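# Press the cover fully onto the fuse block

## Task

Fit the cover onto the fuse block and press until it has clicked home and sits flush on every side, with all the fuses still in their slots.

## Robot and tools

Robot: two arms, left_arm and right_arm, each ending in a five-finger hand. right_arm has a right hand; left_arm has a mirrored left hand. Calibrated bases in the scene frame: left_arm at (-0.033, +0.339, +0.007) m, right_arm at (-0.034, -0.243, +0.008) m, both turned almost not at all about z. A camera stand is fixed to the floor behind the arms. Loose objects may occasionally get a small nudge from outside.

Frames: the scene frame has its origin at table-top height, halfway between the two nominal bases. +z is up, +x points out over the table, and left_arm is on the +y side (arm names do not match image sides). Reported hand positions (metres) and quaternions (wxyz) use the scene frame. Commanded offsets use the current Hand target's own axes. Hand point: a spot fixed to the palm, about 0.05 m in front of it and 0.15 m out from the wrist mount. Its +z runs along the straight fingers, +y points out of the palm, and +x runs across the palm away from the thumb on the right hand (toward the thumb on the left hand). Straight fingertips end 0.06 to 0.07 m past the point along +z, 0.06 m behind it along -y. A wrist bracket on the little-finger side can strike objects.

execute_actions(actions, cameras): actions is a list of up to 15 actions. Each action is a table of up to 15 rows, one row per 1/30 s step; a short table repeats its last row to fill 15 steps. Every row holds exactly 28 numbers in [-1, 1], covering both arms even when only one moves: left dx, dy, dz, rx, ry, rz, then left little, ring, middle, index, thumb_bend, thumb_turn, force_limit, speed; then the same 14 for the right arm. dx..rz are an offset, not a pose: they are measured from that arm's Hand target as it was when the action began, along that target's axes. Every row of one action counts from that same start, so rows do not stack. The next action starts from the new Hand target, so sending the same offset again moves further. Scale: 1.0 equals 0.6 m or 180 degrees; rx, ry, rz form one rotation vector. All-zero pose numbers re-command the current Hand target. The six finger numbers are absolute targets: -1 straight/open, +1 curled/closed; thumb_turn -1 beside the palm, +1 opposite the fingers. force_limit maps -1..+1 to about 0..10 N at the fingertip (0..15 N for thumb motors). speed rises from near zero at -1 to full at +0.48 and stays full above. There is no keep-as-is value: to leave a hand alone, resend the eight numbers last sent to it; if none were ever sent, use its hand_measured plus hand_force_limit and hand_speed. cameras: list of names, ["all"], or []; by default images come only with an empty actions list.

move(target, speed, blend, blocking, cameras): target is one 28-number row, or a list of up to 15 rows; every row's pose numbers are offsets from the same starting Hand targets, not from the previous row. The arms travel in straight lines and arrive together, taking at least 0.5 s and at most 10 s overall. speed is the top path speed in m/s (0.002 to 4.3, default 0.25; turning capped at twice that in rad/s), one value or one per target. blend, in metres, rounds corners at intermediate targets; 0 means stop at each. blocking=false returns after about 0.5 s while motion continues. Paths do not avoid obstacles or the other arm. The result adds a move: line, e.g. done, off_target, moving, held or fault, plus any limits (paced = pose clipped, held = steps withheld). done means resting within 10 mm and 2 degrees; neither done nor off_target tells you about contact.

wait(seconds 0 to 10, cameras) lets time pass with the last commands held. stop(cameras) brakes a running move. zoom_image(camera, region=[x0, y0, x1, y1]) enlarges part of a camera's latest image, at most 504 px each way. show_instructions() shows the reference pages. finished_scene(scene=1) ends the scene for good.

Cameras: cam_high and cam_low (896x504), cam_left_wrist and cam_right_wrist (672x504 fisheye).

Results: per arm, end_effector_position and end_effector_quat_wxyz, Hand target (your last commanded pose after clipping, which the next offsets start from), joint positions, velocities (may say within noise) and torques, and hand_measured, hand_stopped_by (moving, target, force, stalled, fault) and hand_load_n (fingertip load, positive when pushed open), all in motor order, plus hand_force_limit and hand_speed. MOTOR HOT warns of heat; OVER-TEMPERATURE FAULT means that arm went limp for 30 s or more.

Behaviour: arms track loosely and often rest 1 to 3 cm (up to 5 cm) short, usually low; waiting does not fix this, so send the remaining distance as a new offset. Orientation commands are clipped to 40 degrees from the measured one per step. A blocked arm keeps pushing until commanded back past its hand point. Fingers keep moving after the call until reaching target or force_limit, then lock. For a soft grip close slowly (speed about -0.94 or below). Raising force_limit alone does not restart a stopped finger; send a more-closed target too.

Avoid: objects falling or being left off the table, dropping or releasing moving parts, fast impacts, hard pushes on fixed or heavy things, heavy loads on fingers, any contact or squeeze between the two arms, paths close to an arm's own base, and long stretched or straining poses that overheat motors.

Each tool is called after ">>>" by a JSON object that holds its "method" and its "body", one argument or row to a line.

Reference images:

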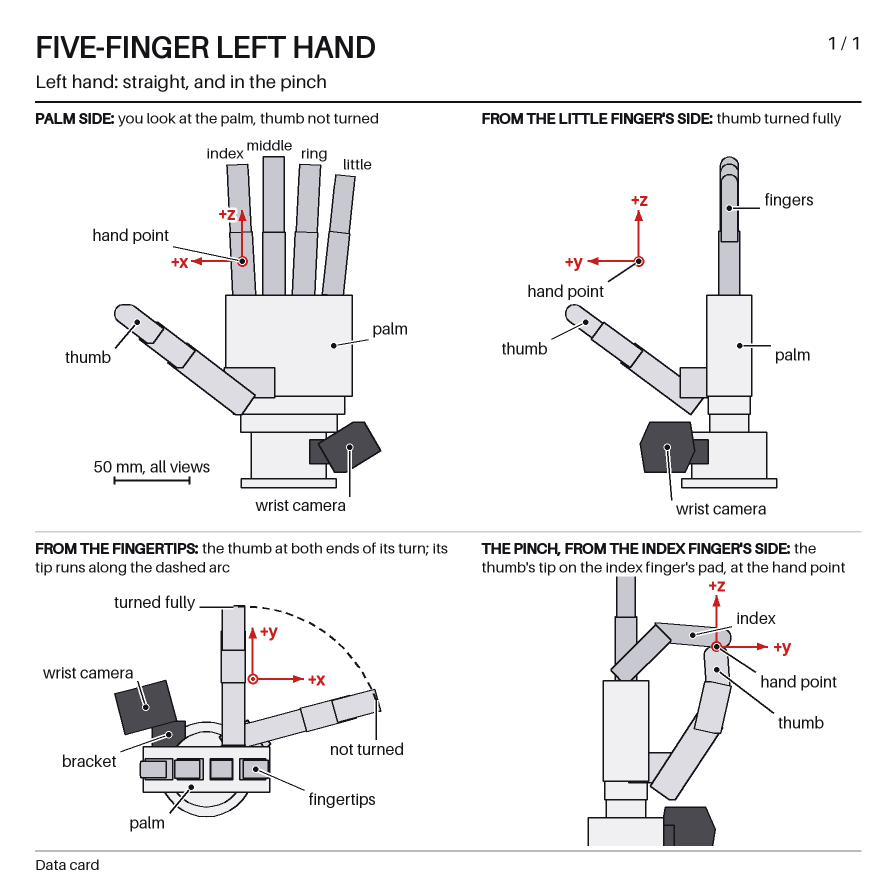

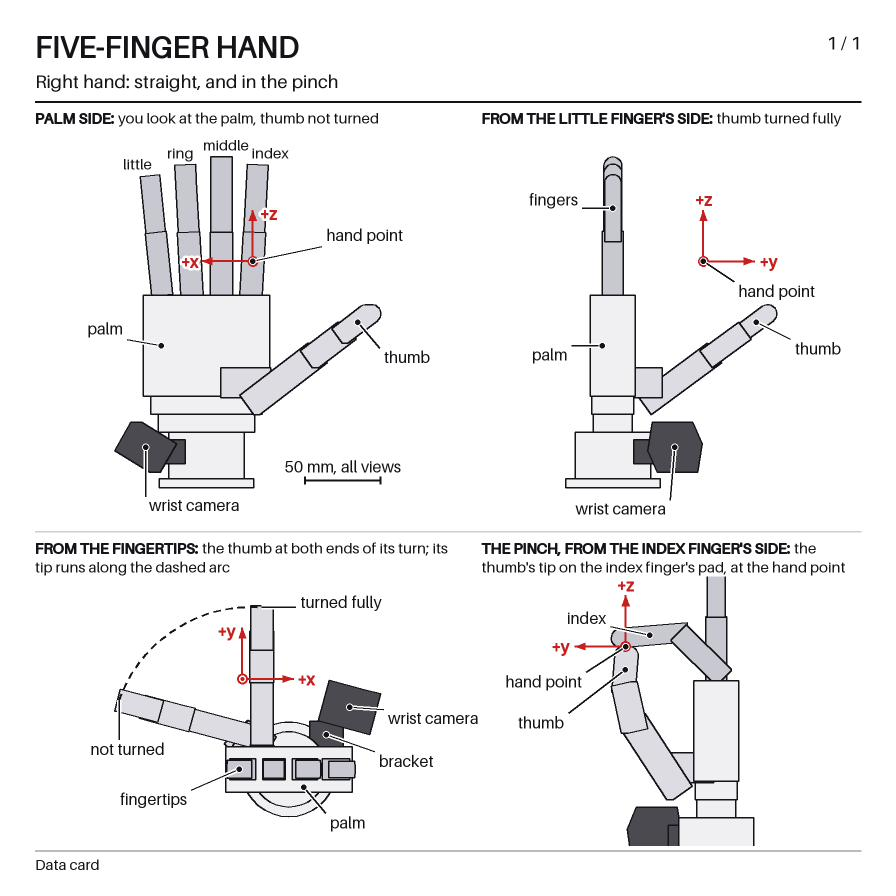

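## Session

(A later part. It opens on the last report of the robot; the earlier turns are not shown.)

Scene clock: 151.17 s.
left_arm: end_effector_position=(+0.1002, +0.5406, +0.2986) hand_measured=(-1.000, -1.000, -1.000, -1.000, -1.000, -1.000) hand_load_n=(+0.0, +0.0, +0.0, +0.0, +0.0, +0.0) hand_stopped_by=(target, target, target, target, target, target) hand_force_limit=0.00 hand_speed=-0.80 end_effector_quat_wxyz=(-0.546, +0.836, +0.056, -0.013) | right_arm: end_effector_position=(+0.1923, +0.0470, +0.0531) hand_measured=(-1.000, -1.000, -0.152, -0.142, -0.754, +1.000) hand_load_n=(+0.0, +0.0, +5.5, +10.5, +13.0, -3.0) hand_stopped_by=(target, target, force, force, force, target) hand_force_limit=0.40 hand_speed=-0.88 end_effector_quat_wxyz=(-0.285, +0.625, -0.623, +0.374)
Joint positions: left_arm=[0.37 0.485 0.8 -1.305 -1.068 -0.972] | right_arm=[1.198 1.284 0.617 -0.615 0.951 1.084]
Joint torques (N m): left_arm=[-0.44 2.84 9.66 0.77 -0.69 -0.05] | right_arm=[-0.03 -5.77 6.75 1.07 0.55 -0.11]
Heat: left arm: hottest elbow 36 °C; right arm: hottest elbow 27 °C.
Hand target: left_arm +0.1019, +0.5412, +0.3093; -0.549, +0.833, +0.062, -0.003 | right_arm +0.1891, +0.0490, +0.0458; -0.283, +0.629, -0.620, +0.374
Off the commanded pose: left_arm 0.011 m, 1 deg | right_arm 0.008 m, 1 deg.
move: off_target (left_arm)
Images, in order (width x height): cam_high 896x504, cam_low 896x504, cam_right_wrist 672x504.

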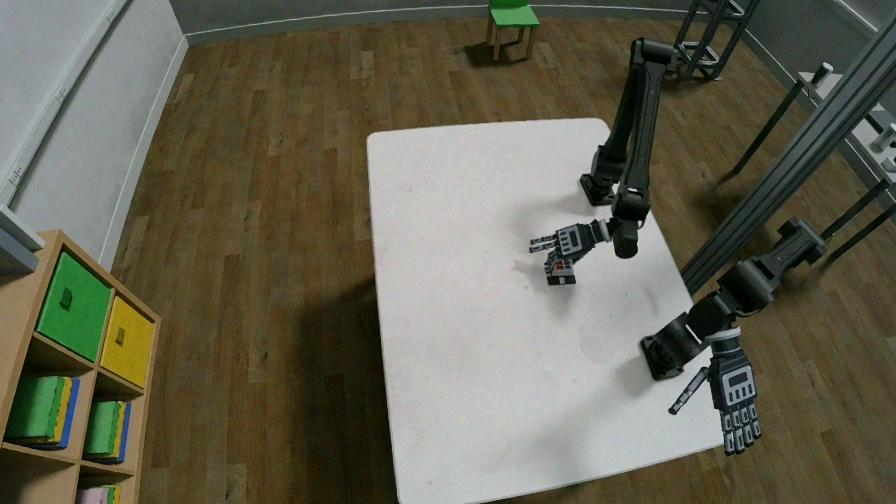

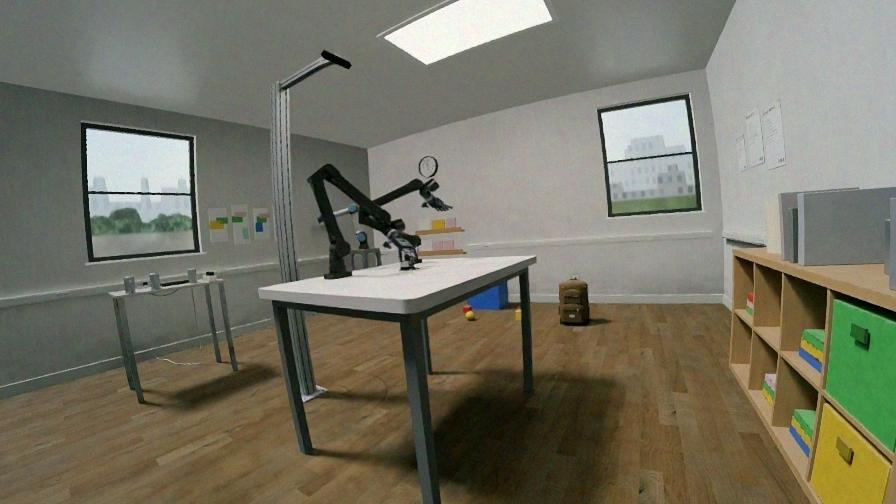

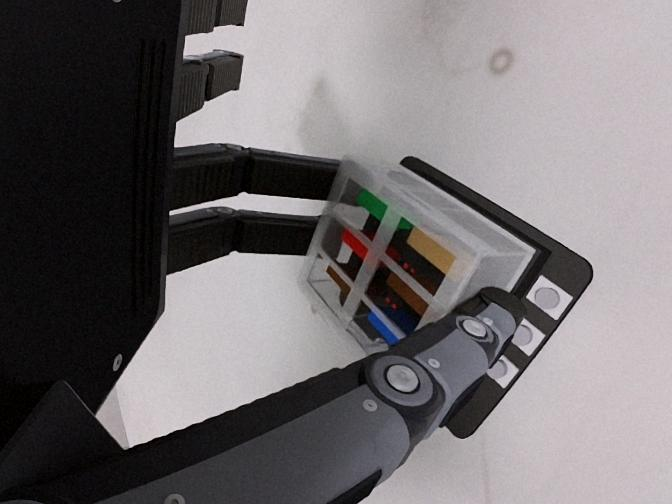

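>>> {"method": "move", "body": {
  "target": [0,0,0,0,0,0,-1,-1,-1,-1,-1,-1,0,-0.8,0,0.0097,0.0066,0,0,0,-1,-1,-0.03,-0.03,-0.4,1,0.4,-0.88],
  "cameras": ["cam_low","cam_high","cam_right_wrist"],
  "speed": 0.04
}}

>>> {"method": "zoom_image", "body": {
  "camera": "cam_right_wrist",
  "region": [390, 150, 510, 270]
}}

>>> {"method": "zoom_image", "body": {
  "camera": "cam_right_wrist",
  "region": [490, 190, 610, 310]
}}

>>> {"method": "zoom_image", "body": {
  "camera": "cam_low",
  "region": [396, 248, 424, 276]
}}

Scene clock: 152.37 s.
left_arm: end_effector_position=(+0.1002, +0.5406, +0.2986) hand_measured=(-1.000, -1.000, -1.000, -1.000, -1.000, -1.000) hand_load_n=(+0.0, +0.0, +0.0, +0.0, +0.0, +0.0) hand_stopped_by=(target, target, target, target, target, target) hand_force_limit=0.00 hand_speed=-0.80 end_effector_quat_wxyz=(-0.546, +0.836, +0.056, -0.013) | right_arm: end_effector_position=(+0.1935, +0.0486, +0.0519) hand_measured=(-1.000, -1.000, -0.152, -0.142, -0.754, +1.000) hand_load_n=(+0.0, +0.0, +5.5, +10.0, +13.0, -4.5) hand_stopped_by=(target, target, force, force, force, target) hand_force_limit=0.40 hand_speed=-0.88 end_effector_quat_wxyz=(-0.291, +0.622, -0.624, +0.373)
Joint positions: left_arm=[0.37 0.485 0.8 -1.305 -1.068 -0.972] | right_arm=[1.198 1.287 0.611 -0.592 0.954 1.084]
Joint torques (N m): left_arm=[-0.15 2.37 9.55 0.72 -0.67 -0.06] | right_arm=[-0.56 -5.07 6.23 1.31 0.4 -0.1]
Heat: left arm: hottest elbow 36 °C; right arm: hottest elbow 27 °C.
Hand target: left_arm +0.1019, +0.5412, +0.3093; -0.549, +0.833, +0.062, -0.003 | right_arm +0.1891, +0.0482, +0.0388; -0.283, +0.629, -0.620, +0.374
Off the commanded pose: left_arm 0.011 m, 1 deg | right_arm 0.014 m, 1 deg.
move: off_target (left_arm, right_arm)
Images, in order (width x height): cam_high 896x504, cam_low 896x504, cam_right_wrist 672x504.

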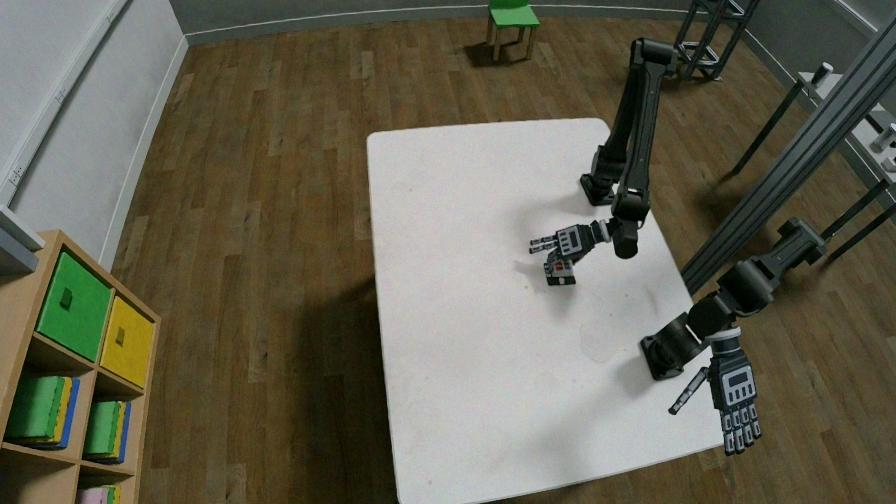

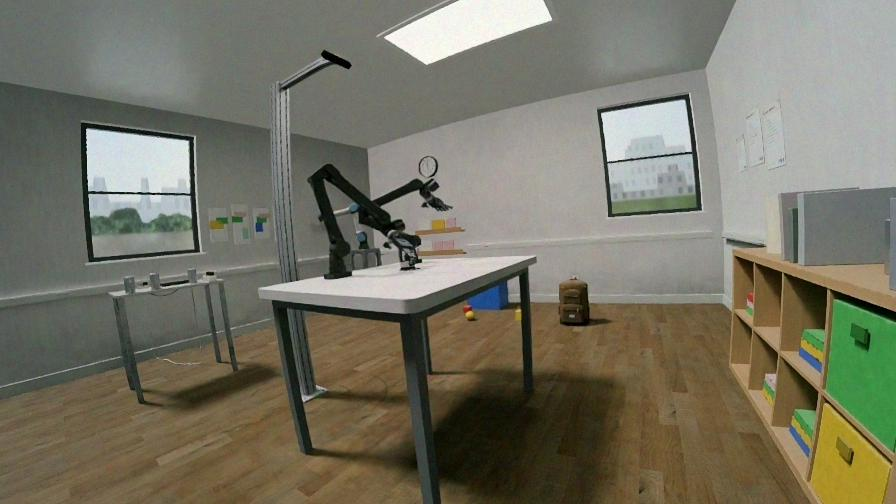

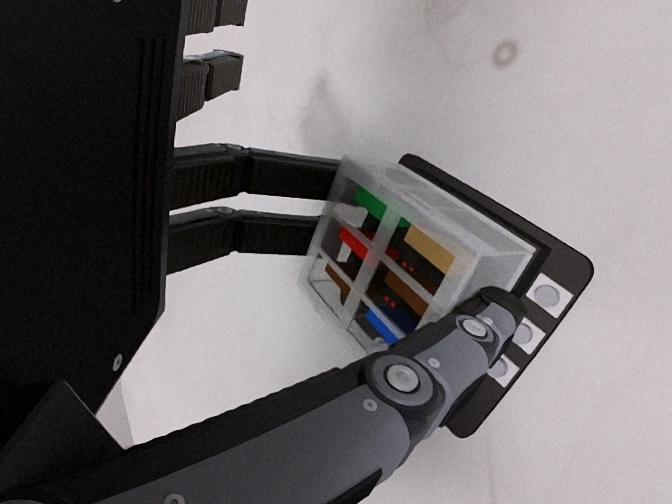

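Scaled by 4.200 from the camera's 672x504 image, which has a finer 960x720 frame.

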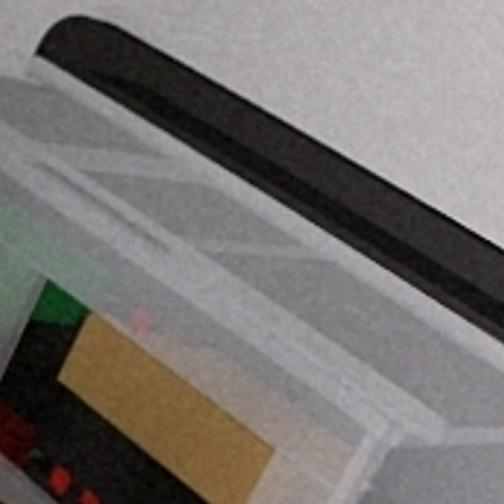

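Scaled by 4.200 from the camera's 672x504 image, which has a finer 960x720 frame.

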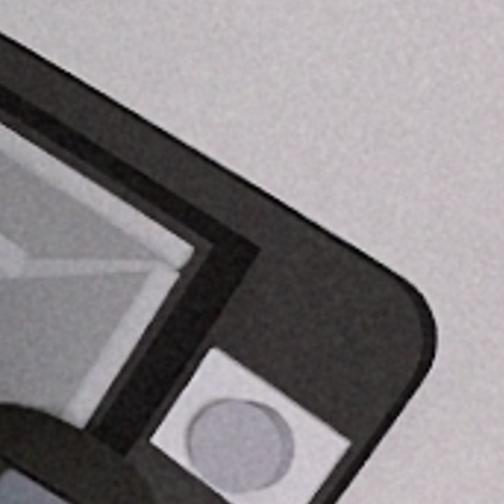

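Scaled by 18.000 from the camera's 896x504 image, which has a finer 1280x720 frame.

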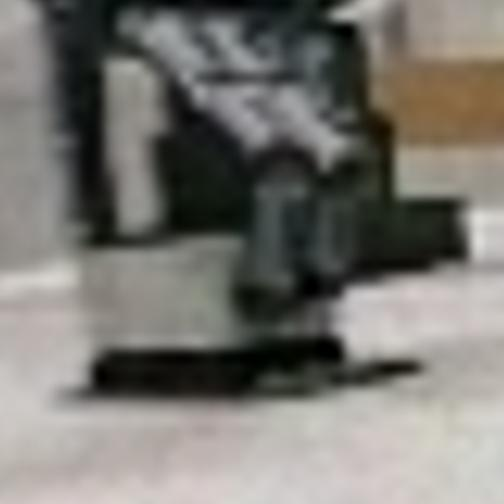

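>>> {"method": "move", "body": {
  "target": [0,0,0,0,0,0,-1,-1,-1,-1,-1,-1,0,-0.8,0,-0.0152,-0.0103,0,0,0,-1,-1,-0.03,-0.03,-0.4,1,0.4,-0.88],
  "cameras": ["cam_right_wrist"],
  "speed": 0.04
}}

>>> {"method": "zoom_image", "body": {
  "camera": "cam_right_wrist",
  "region": [490, 190, 610, 310]
}}

Scene clock: 153.67 s.
left_arm: end_effector_position=(+0.1002, +0.5406, +0.2986) hand_measured=(-1.000, -1.000, -1.000, -1.000, -1.000, -1.000) hand_load_n=(+0.0, +0.0, +0.0, +0.0, +0.0, -0.5) hand_stopped_by=(target, target, target, target, target, target) hand_force_limit=0.00 hand_speed=-0.80 end_effector_quat_wxyz=(-0.546, +0.836, +0.056, -0.013) | right_arm: end_effector_position=(+0.1934, +0.0474, +0.0517) hand_measured=(-1.000, -1.000, -0.152, -0.142, -0.754, +1.000) hand_load_n=(+0.0, +0.0, +6.0, +11.0, +13.0, -3.5) hand_stopped_by=(target, target, force, force, force, target) hand_force_limit=0.40 hand_speed=-0.88 end_effector_quat_wxyz=(-0.289, +0.622, -0.623, +0.375)
Joint positions: left_arm=[0.37 0.485 0.8 -1.305 -1.068 -0.972] | right_arm=[1.198 1.287 0.611 -0.598 0.956 1.084]
Joint torques (N m): left_arm=[-0.03 2.61 9.65 0.69 -0.67 -0.05] | right_arm=[-0.21 -7 7.65 -0.23 0.37 -0.08]
Heat: left arm: hottest elbow 36 °C; right arm: hottest elbow 27 °C.
Hand target: left_arm +0.1019, +0.5412, +0.3093; -0.549, +0.833, +0.062, -0.003 | right_arm +0.1892, +0.0496, +0.0498; -0.284, +0.629, -0.620, +0.374
Off the commanded pose: left_arm 0.011 m, 1 deg | right_arm 0.005 m, 1 deg.
move: off_target (left_arm)
Images, in order (width x height): cam_right_wrist 672x504.

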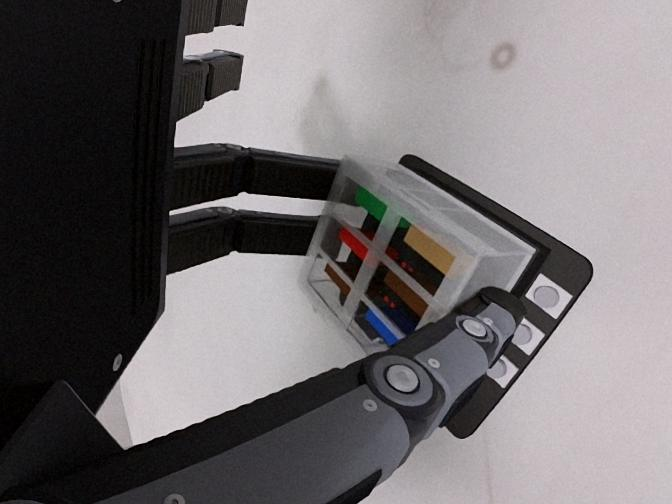

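Scaled by 4.200 from the camera's 672x504 image, which has a finer 960x720 frame.

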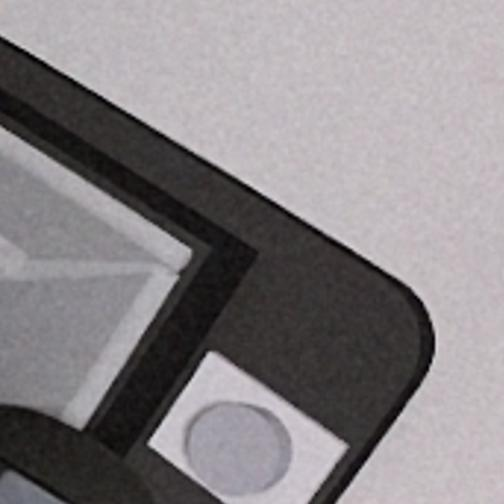

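>>> {"method": "move", "body": {
  "target": [0,0,0,0,0,0,-1,-1,-1,-1,-1,-1,0,-0.8,0,0,0,0,0,0,-1,-1,-0.6,-0.6,-1,1,0,-0.8],
  "cameras": ["cam_right_wrist", "cam_low"],
  "speed": 0.04
}}

>>> {"method": "zoom_image", "body": {
  "camera": "cam_right_wrist",
  "region": [290, 130, 610, 420]
}}

>>> {"method": "zoom_image", "body": {
  "camera": "cam_low",
  "region": [396, 248, 424, 276]
}}

Scene clock: 155.07 s.
left_arm: end_effector_position=(+0.1002, +0.5406, +0.2986) hand_measured=(-1.000, -1.000, -1.000, -1.000, -1.000, -1.000) hand_load_n=(+0.0, +0.0, +0.0, +0.0, +0.0, -0.5) hand_stopped_by=(target, target, target, target, target, target) hand_force_limit=0.00 hand_speed=-0.80 end_effector_quat_wxyz=(-0.546, +0.836, +0.056, -0.013) | right_arm: end_effector_position=(+0.1922, +0.0461, +0.0507) hand_measured=(-1.000, -1.000, -0.600, -0.600, -1.000, +1.000) hand_load_n=(+0.0, +0.0, +0.0, +0.0, +0.0, +0.0) hand_stopped_by=(target, target, target, target, target, target) hand_force_limit=0.00 hand_speed=-0.80 end_effector_quat_wxyz=(-0.286, +0.625, -0.623, +0.375)
Joint positions: left_arm=[0.37 0.485 0.8 -1.305 -1.068 -0.972] | right_arm=[1.198 1.287 0.611 -0.605 0.952 1.085]
Joint torques (N m): left_arm=[-0.03 2.61 9.54 0.65 -0.64 -0.06] | right_arm=[-0.32 -6.95 7.71 0.35 0.53 -0.1]
Heat: left arm: hottest elbow 36 °C; right arm: hottest elbow 27 °C.
Hand target: left_arm +0.1019, +0.5412, +0.3093; -0.549, +0.833, +0.062, -0.003 | right_arm +0.1892, +0.0495, +0.0498; -0.284, +0.629, -0.620, +0.374
Off the commanded pose: left_arm 0.011 m, 1 deg | right_arm 0.005 m, 1 deg.
move: off_target (left_arm)
Images, in order (width x height): cam_low 896x504, cam_right_wrist 672x504.

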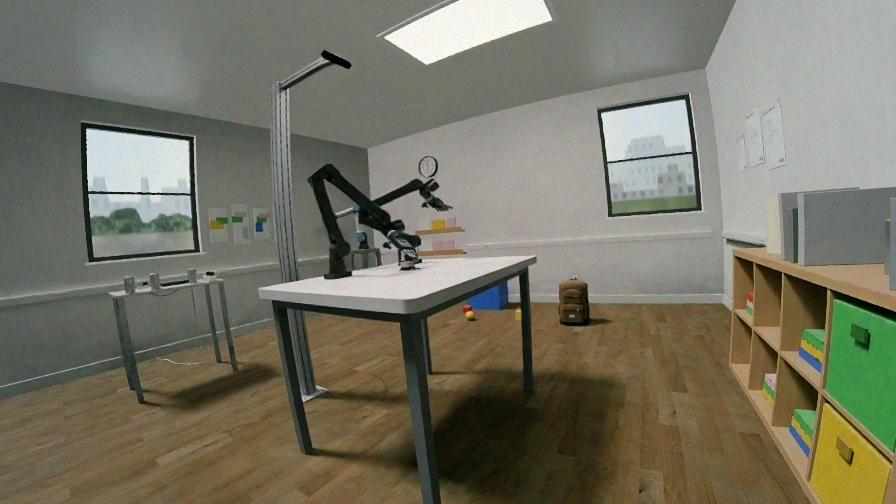

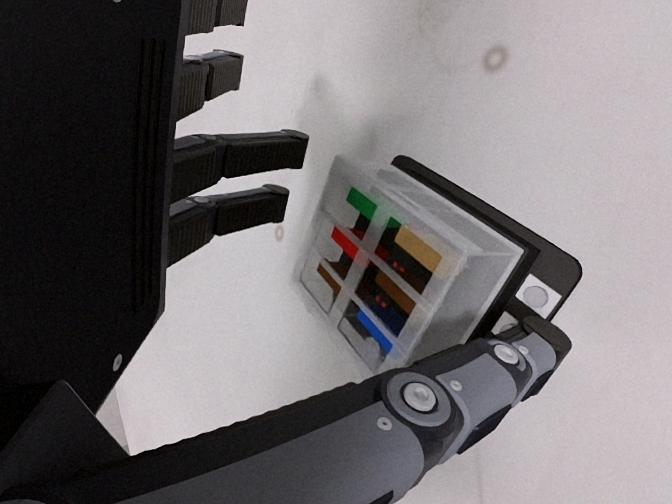

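Scaled by 1.575 from the camera's 672x504 image, which has a finer 960x720 frame.

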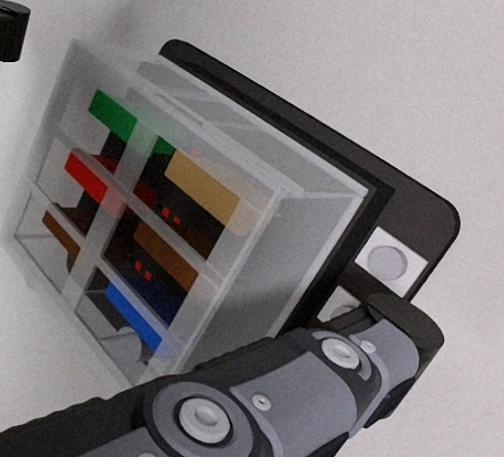

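Scaled by 18.000 from the camera's 896x504 image, which has a finer 1280x720 frame.

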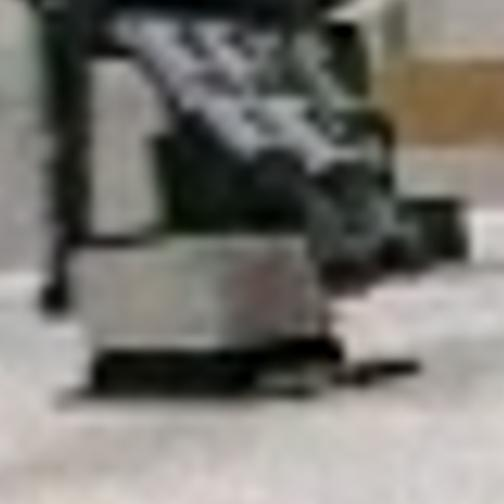

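>>> {"method": "move", "body": {
  "target": [0,0,0,0,0,0,-1,-1,-1,-1,-1,-1,0,-0.8,0.0013,-0.1242,-0.0858,0,0,0,-1,-1,-0.6,-0.6,-1,1,0,-0.8],
  "cameras": ["all"],
  "speed": 0.12
}}

>>> {"method": "zoom_image", "body": {
  "camera": "cam_right_wrist",
  "region": [380, 150, 640, 400]
}}

>>> {"method": "zoom_image", "body": {
  "camera": "cam_low",
  "region": [396, 248, 424, 276]
}}

>>> {"method": "zoom_image", "body": {
  "camera": "cam_high",
  "region": [540, 250, 580, 290]
}}

Scene clock: 158.50 s.
left_arm: end_effector_position=(+0.1002, +0.5406, +0.2986) hand_measured=(-1.000, -1.000, -1.000, -1.000, -1.000, -1.000) hand_load_n=(+0.0, +0.0, +0.0, +0.0, +0.0, +0.0) hand_stopped_by=(target, target, target, target, target, target) hand_force_limit=0.00 hand_speed=-0.80 end_effector_quat_wxyz=(-0.546, +0.836, +0.056, -0.013) | right_arm: end_effector_position=(+0.1889, +0.0423, +0.1203) hand_measured=(-1.000, -1.000, -0.600, -0.600, -1.000, +1.000) hand_load_n=(+0.0, +0.0, +0.0, +0.0, +0.0, +0.0) hand_stopped_by=(target, target, target, target, target, target) hand_force_limit=0.00 hand_speed=-0.80 end_effector_quat_wxyz=(-0.263, +0.636, -0.616, +0.384)
Joint positions: left_arm=[0.37 0.485 0.8 -1.305 -1.068 -0.972] | right_arm=[1.203 1.181 0.752 -0.915 0.951 1.093]
Joint torques (N m): left_arm=[-0.15 2.26 9.68 0.7 -0.69 -0.07] | right_arm=[0.15 -8 11.6 0.09 0.67 -0.09]
Heat: left arm: hottest elbow 36 °C; right arm: hottest elbow 27 °C.
Hand target: left_arm +0.1019, +0.5412, +0.3093; -0.549, +0.833, +0.062, -0.003 | right_arm +0.1891, +0.0595, +0.1397; -0.283, +0.629, -0.620, +0.374
Off the commanded pose: left_arm 0.011 m, 1 deg | right_arm 0.026 m, 3 deg.
move: off_target (left_arm, right_arm)

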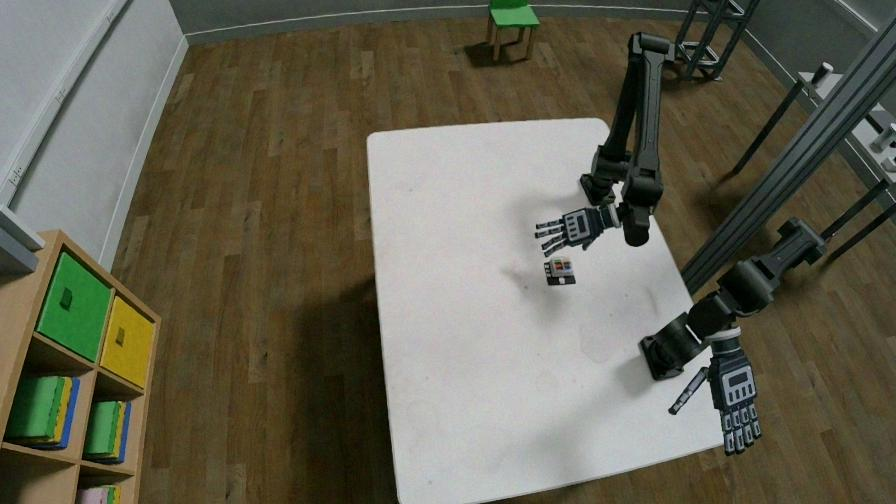

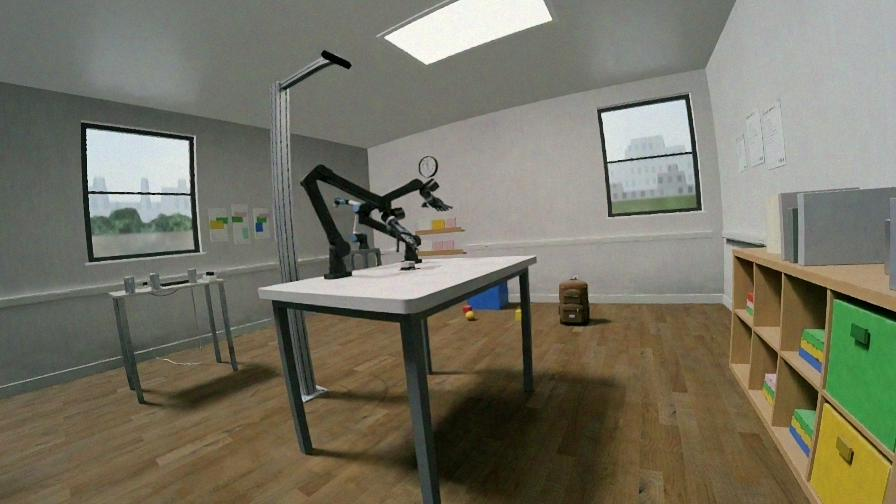

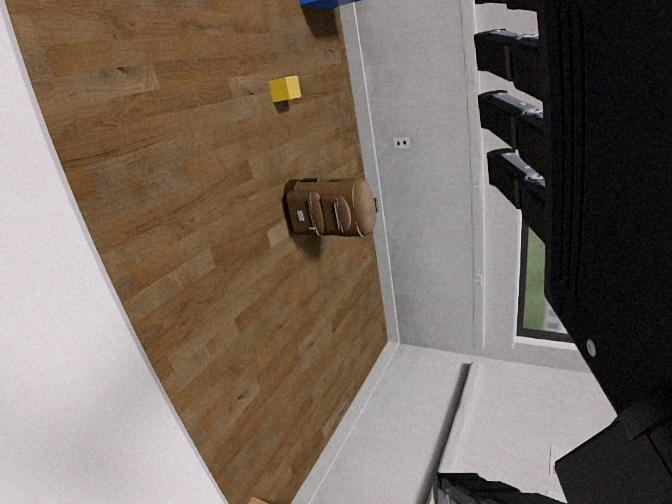

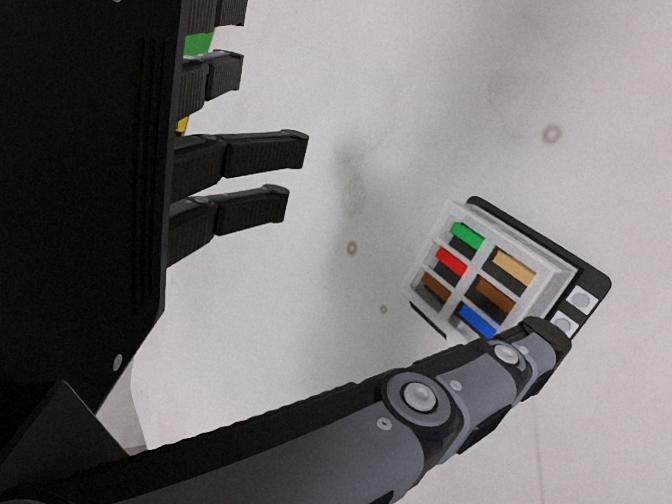

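Scaled by 1.938 from the camera's 672x504 image, which has a finer 960x720 frame.

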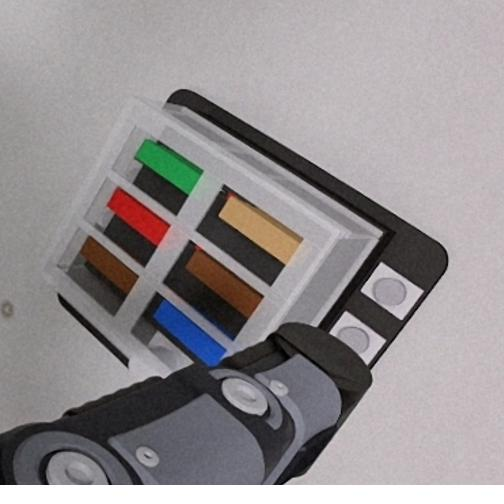

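Scaled by 18.000 from the camera's 896x504 image, which has a finer 1280x720 frame.

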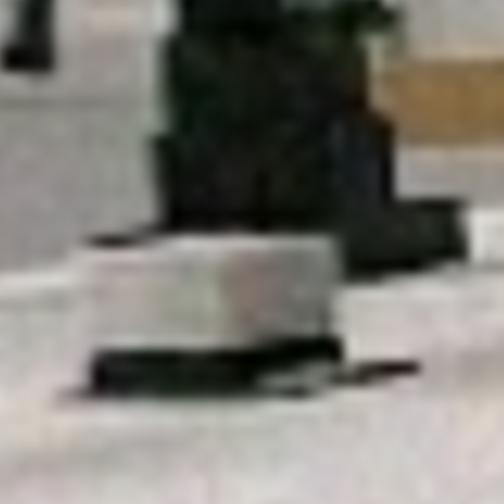

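Scaled by 12.600 from the camera's 896x504 image, which has a finer 1280x720 frame.

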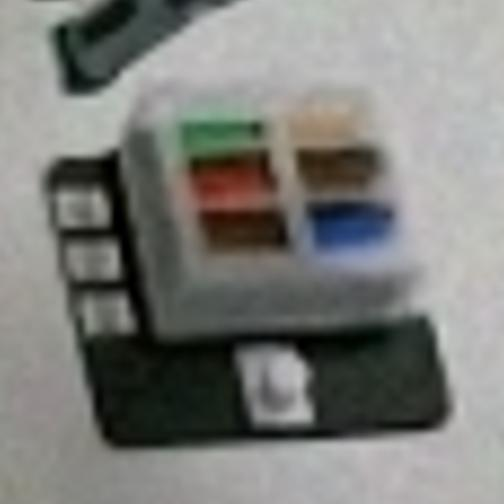

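>>> {"method": "move", "body": {
  "target": [0,0,0,0,0,0,-1,-1,-1,-1,-1,-1,0,-0.8,-0.0285,0.0672,0.0593,0.0707,-0.0166,0.034,1,1,1,1,-1,-1,0.2,-0.1],
  "cameras": ["all"],
  "speed": 0.12
}}

>>> {"method": "zoom_image", "body": {
  "camera": "cam_low",
  "region": [376, 230, 436, 280]
}}

>>> {"method": "zoom_image", "body": {
  "camera": "cam_high",
  "region": [520, 230, 600, 290]
}}

Scene clock: 161.47 s.
left_arm: end_effector_position=(+0.1002, +0.5406, +0.2986) hand_measured=(-1.000, -1.000, -1.000, -1.000, -1.000, -1.000) hand_load_n=(+0.0, +0.0, +0.0, +0.0, +0.0, +0.0) hand_stopped_by=(target, target, target, target, target, target) hand_force_limit=0.00 hand_speed=-0.80 end_effector_quat_wxyz=(-0.546, +0.836, +0.056, -0.013) | right_arm: end_effector_position=(+0.2006, +0.0669, +0.0907) hand_measured=(+1.000, +1.000, +1.000, +1.000, -1.000, -1.000) hand_load_n=(+0.0, +0.0, +0.0, +0.0, +0.0, +0.0) hand_stopped_by=(target, target, target, target, target, target) hand_force_limit=0.20 hand_speed=-0.10 end_effector_quat_wxyz=(+0.388, -0.560, +0.608, -0.407)
Joint positions: left_arm=[0.37 0.485 0.8 -1.305 -1.068 -0.972] | right_arm=[1.28 1.245 0.582 -0.468 1.152 1.113]
Joint torques (N m): left_arm=[0.15 2.49 9.57 0.76 -0.67 -0.05] | right_arm=[0.09 -5.66 7.23 1.17 0.71 -0.21]
Heat: left arm: hottest elbow 36 °C; right arm: hottest elbow 27 °C.
Hand target: left_arm +0.1019, +0.5412, +0.3093; -0.549, +0.833, +0.062, -0.003 | right_arm +0.1964, +0.0698, +0.0847; -0.387, +0.569, -0.600, +0.408
Off the commanded pose: left_arm 0.011 m, 1 deg | right_arm 0.008 m, 1 deg.
move: off_target (left_arm)

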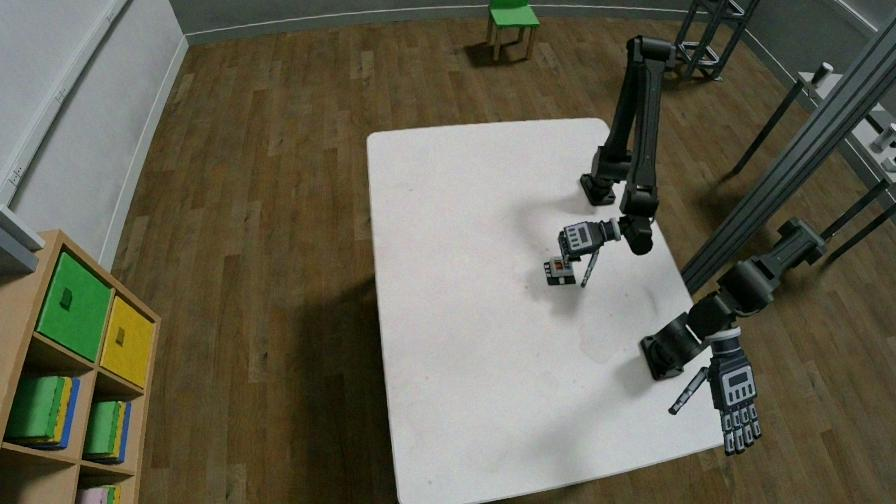

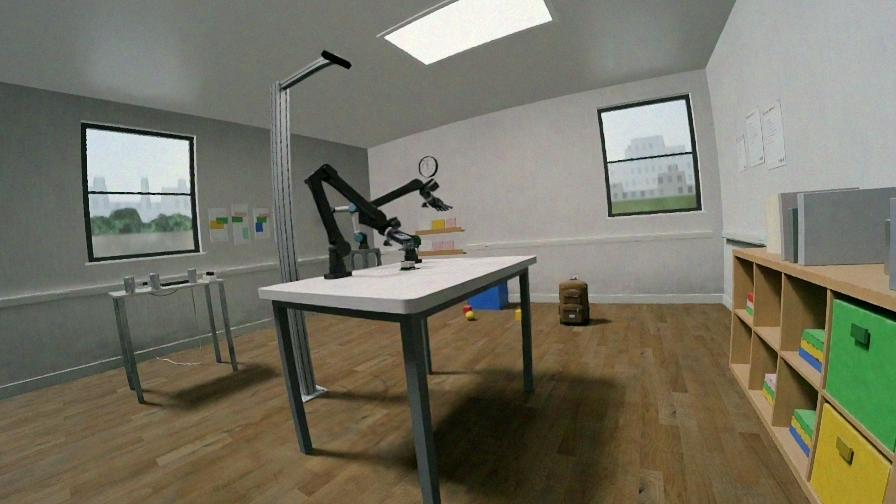

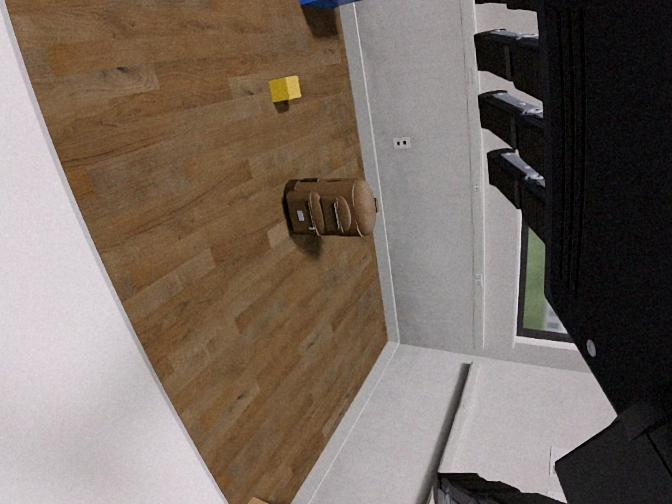

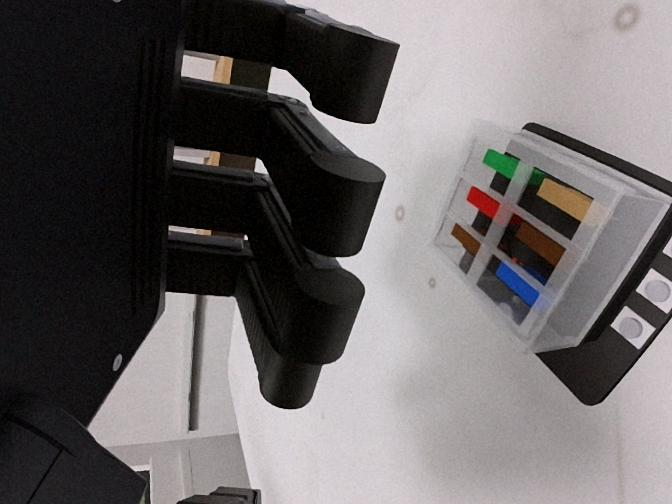

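Scaled by 8.400 from the camera's 896x504 image, which has a finer 1280x720 frame.

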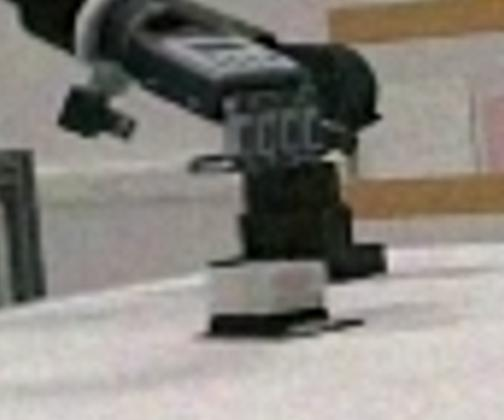

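Scaled by 6.300 from the camera's 896x504 image, which has a finer 1280x720 frame.

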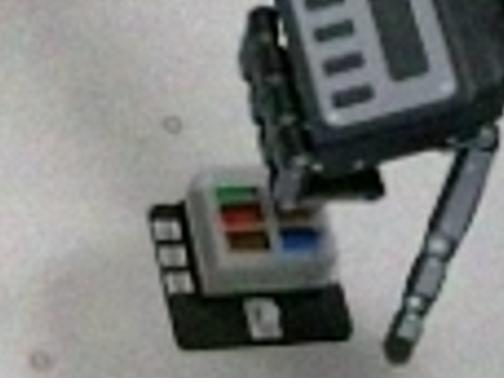

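>>> {"method": "move", "body": {
  "target": [0,0,0,0,0,0,-1,-1,-1,-1,-1,-1,0,-0.8,0.007,0.0723,0.015,0,0,0,1,1,1,1,-1,-1,0.2,-0.1],
  "cameras": ["all"],
  "speed": 0.1
}}

>>> {"method": "zoom_image", "body": {
  "camera": "cam_low",
  "region": [386, 240, 426, 280]
}}

>>> {"method": "zoom_image", "body": {
  "camera": "cam_high",
  "region": [530, 235, 600, 295]
}}

Scene clock: 164.50 s.
left_arm: end_effector_position=(+0.1002, +0.5406, +0.2986) hand_measured=(-1.000, -1.000, -1.000, -1.000, -1.000, -1.000) hand_load_n=(+0.0, +0.0, +0.0, +0.0, +0.0, +0.0) hand_stopped_by=(target, target, target, target, target, target) hand_force_limit=0.00 hand_speed=-0.80 end_effector_quat_wxyz=(-0.546, +0.836, +0.056, -0.013) | right_arm: end_effector_position=(+0.1926, +0.0621, +0.0462) hand_measured=(+1.000, +1.000, +1.000, +1.000, -1.000, -1.000) hand_load_n=(+0.0, +0.0, +0.0, +0.0, +0.0, +0.0) hand_stopped_by=(target, target, target, target, target, target) hand_force_limit=0.20 hand_speed=-0.10 end_effector_quat_wxyz=(+0.384, -0.567, +0.602, -0.411)
Joint positions: left_arm=[0.37 0.485 0.8 -1.305 -1.068 -0.972] | right_arm=[1.302 1.351 0.523 -0.349 1.161 1.141]
Joint torques (N m): left_arm=[-0.44 2.55 9.58 0.79 -0.67 -0.05] | right_arm=[-0.21 -6.65 6.15 1.16 0.73 -0.01]
Heat: left arm: hottest elbow 36 °C; right arm: hottest elbow 27 °C.
Hand target: left_arm +0.1019, +0.5412, +0.3093; -0.549, +0.833, +0.062, -0.003 | right_arm +0.1885, +0.0659, +0.0410; -0.387, +0.569, -0.600, +0.408
Off the commanded pose: left_arm 0.011 m, 1 deg | right_arm 0.008 m, 1 deg.
move: off_target (left_arm)

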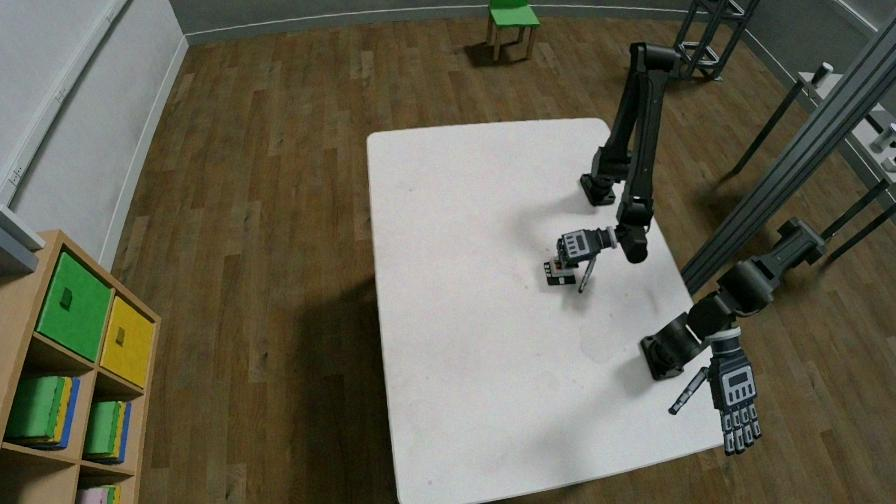

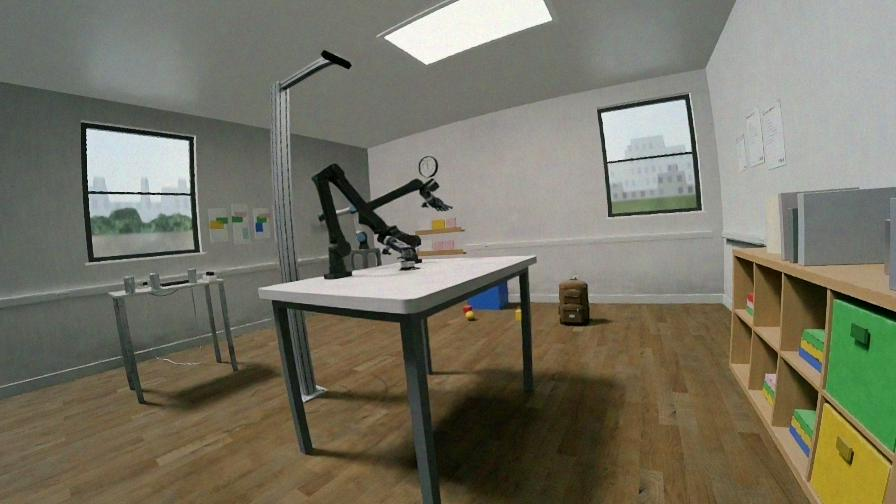

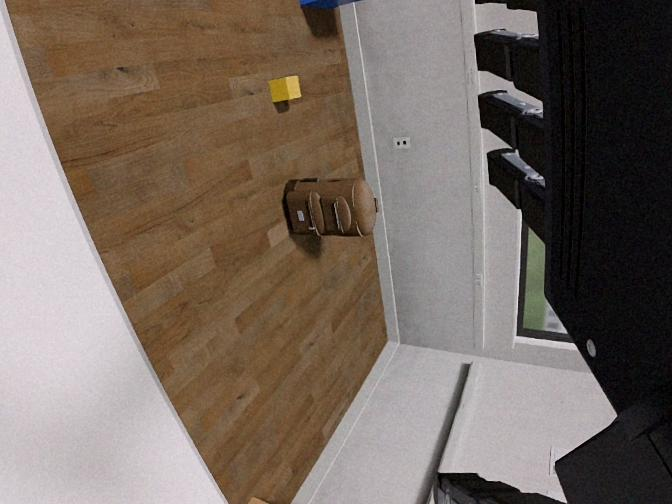

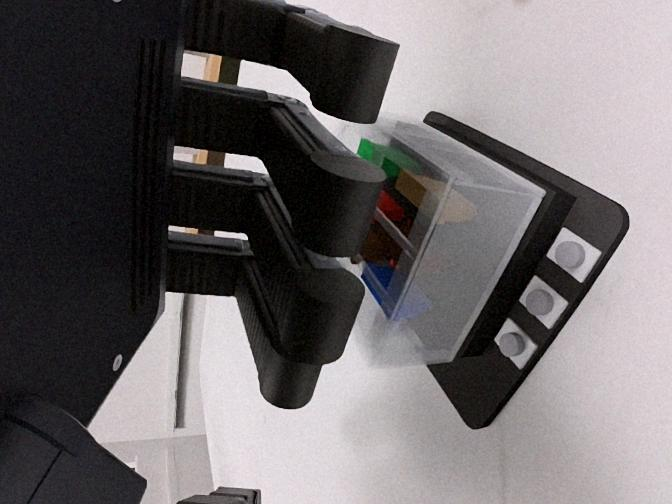

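Scaled by 12.600 from the camera's 896x504 image, which has a finer 1280x720 frame.

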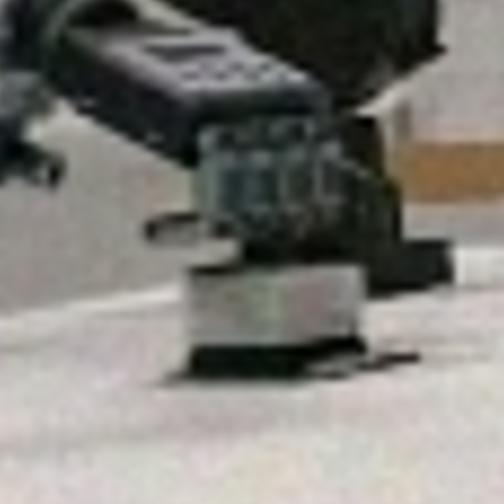

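Scaled by 7.200 from the camera's 896x504 image, which has a finer 1280x720 frame.

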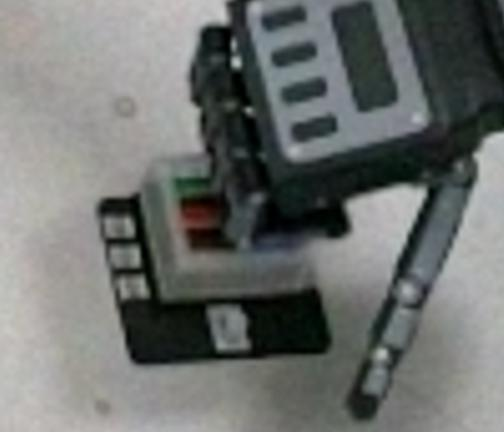

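>>> {"method": "zoom_image", "body": {
  "camera": "cam_right_wrist",
  "region": [320, 90, 640, 440]
}}

Scaled by 1.440 from the camera's 672x504 image, which has a finer 960x720 frame.

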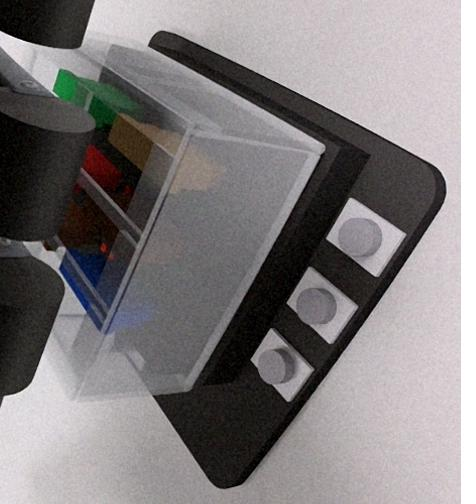

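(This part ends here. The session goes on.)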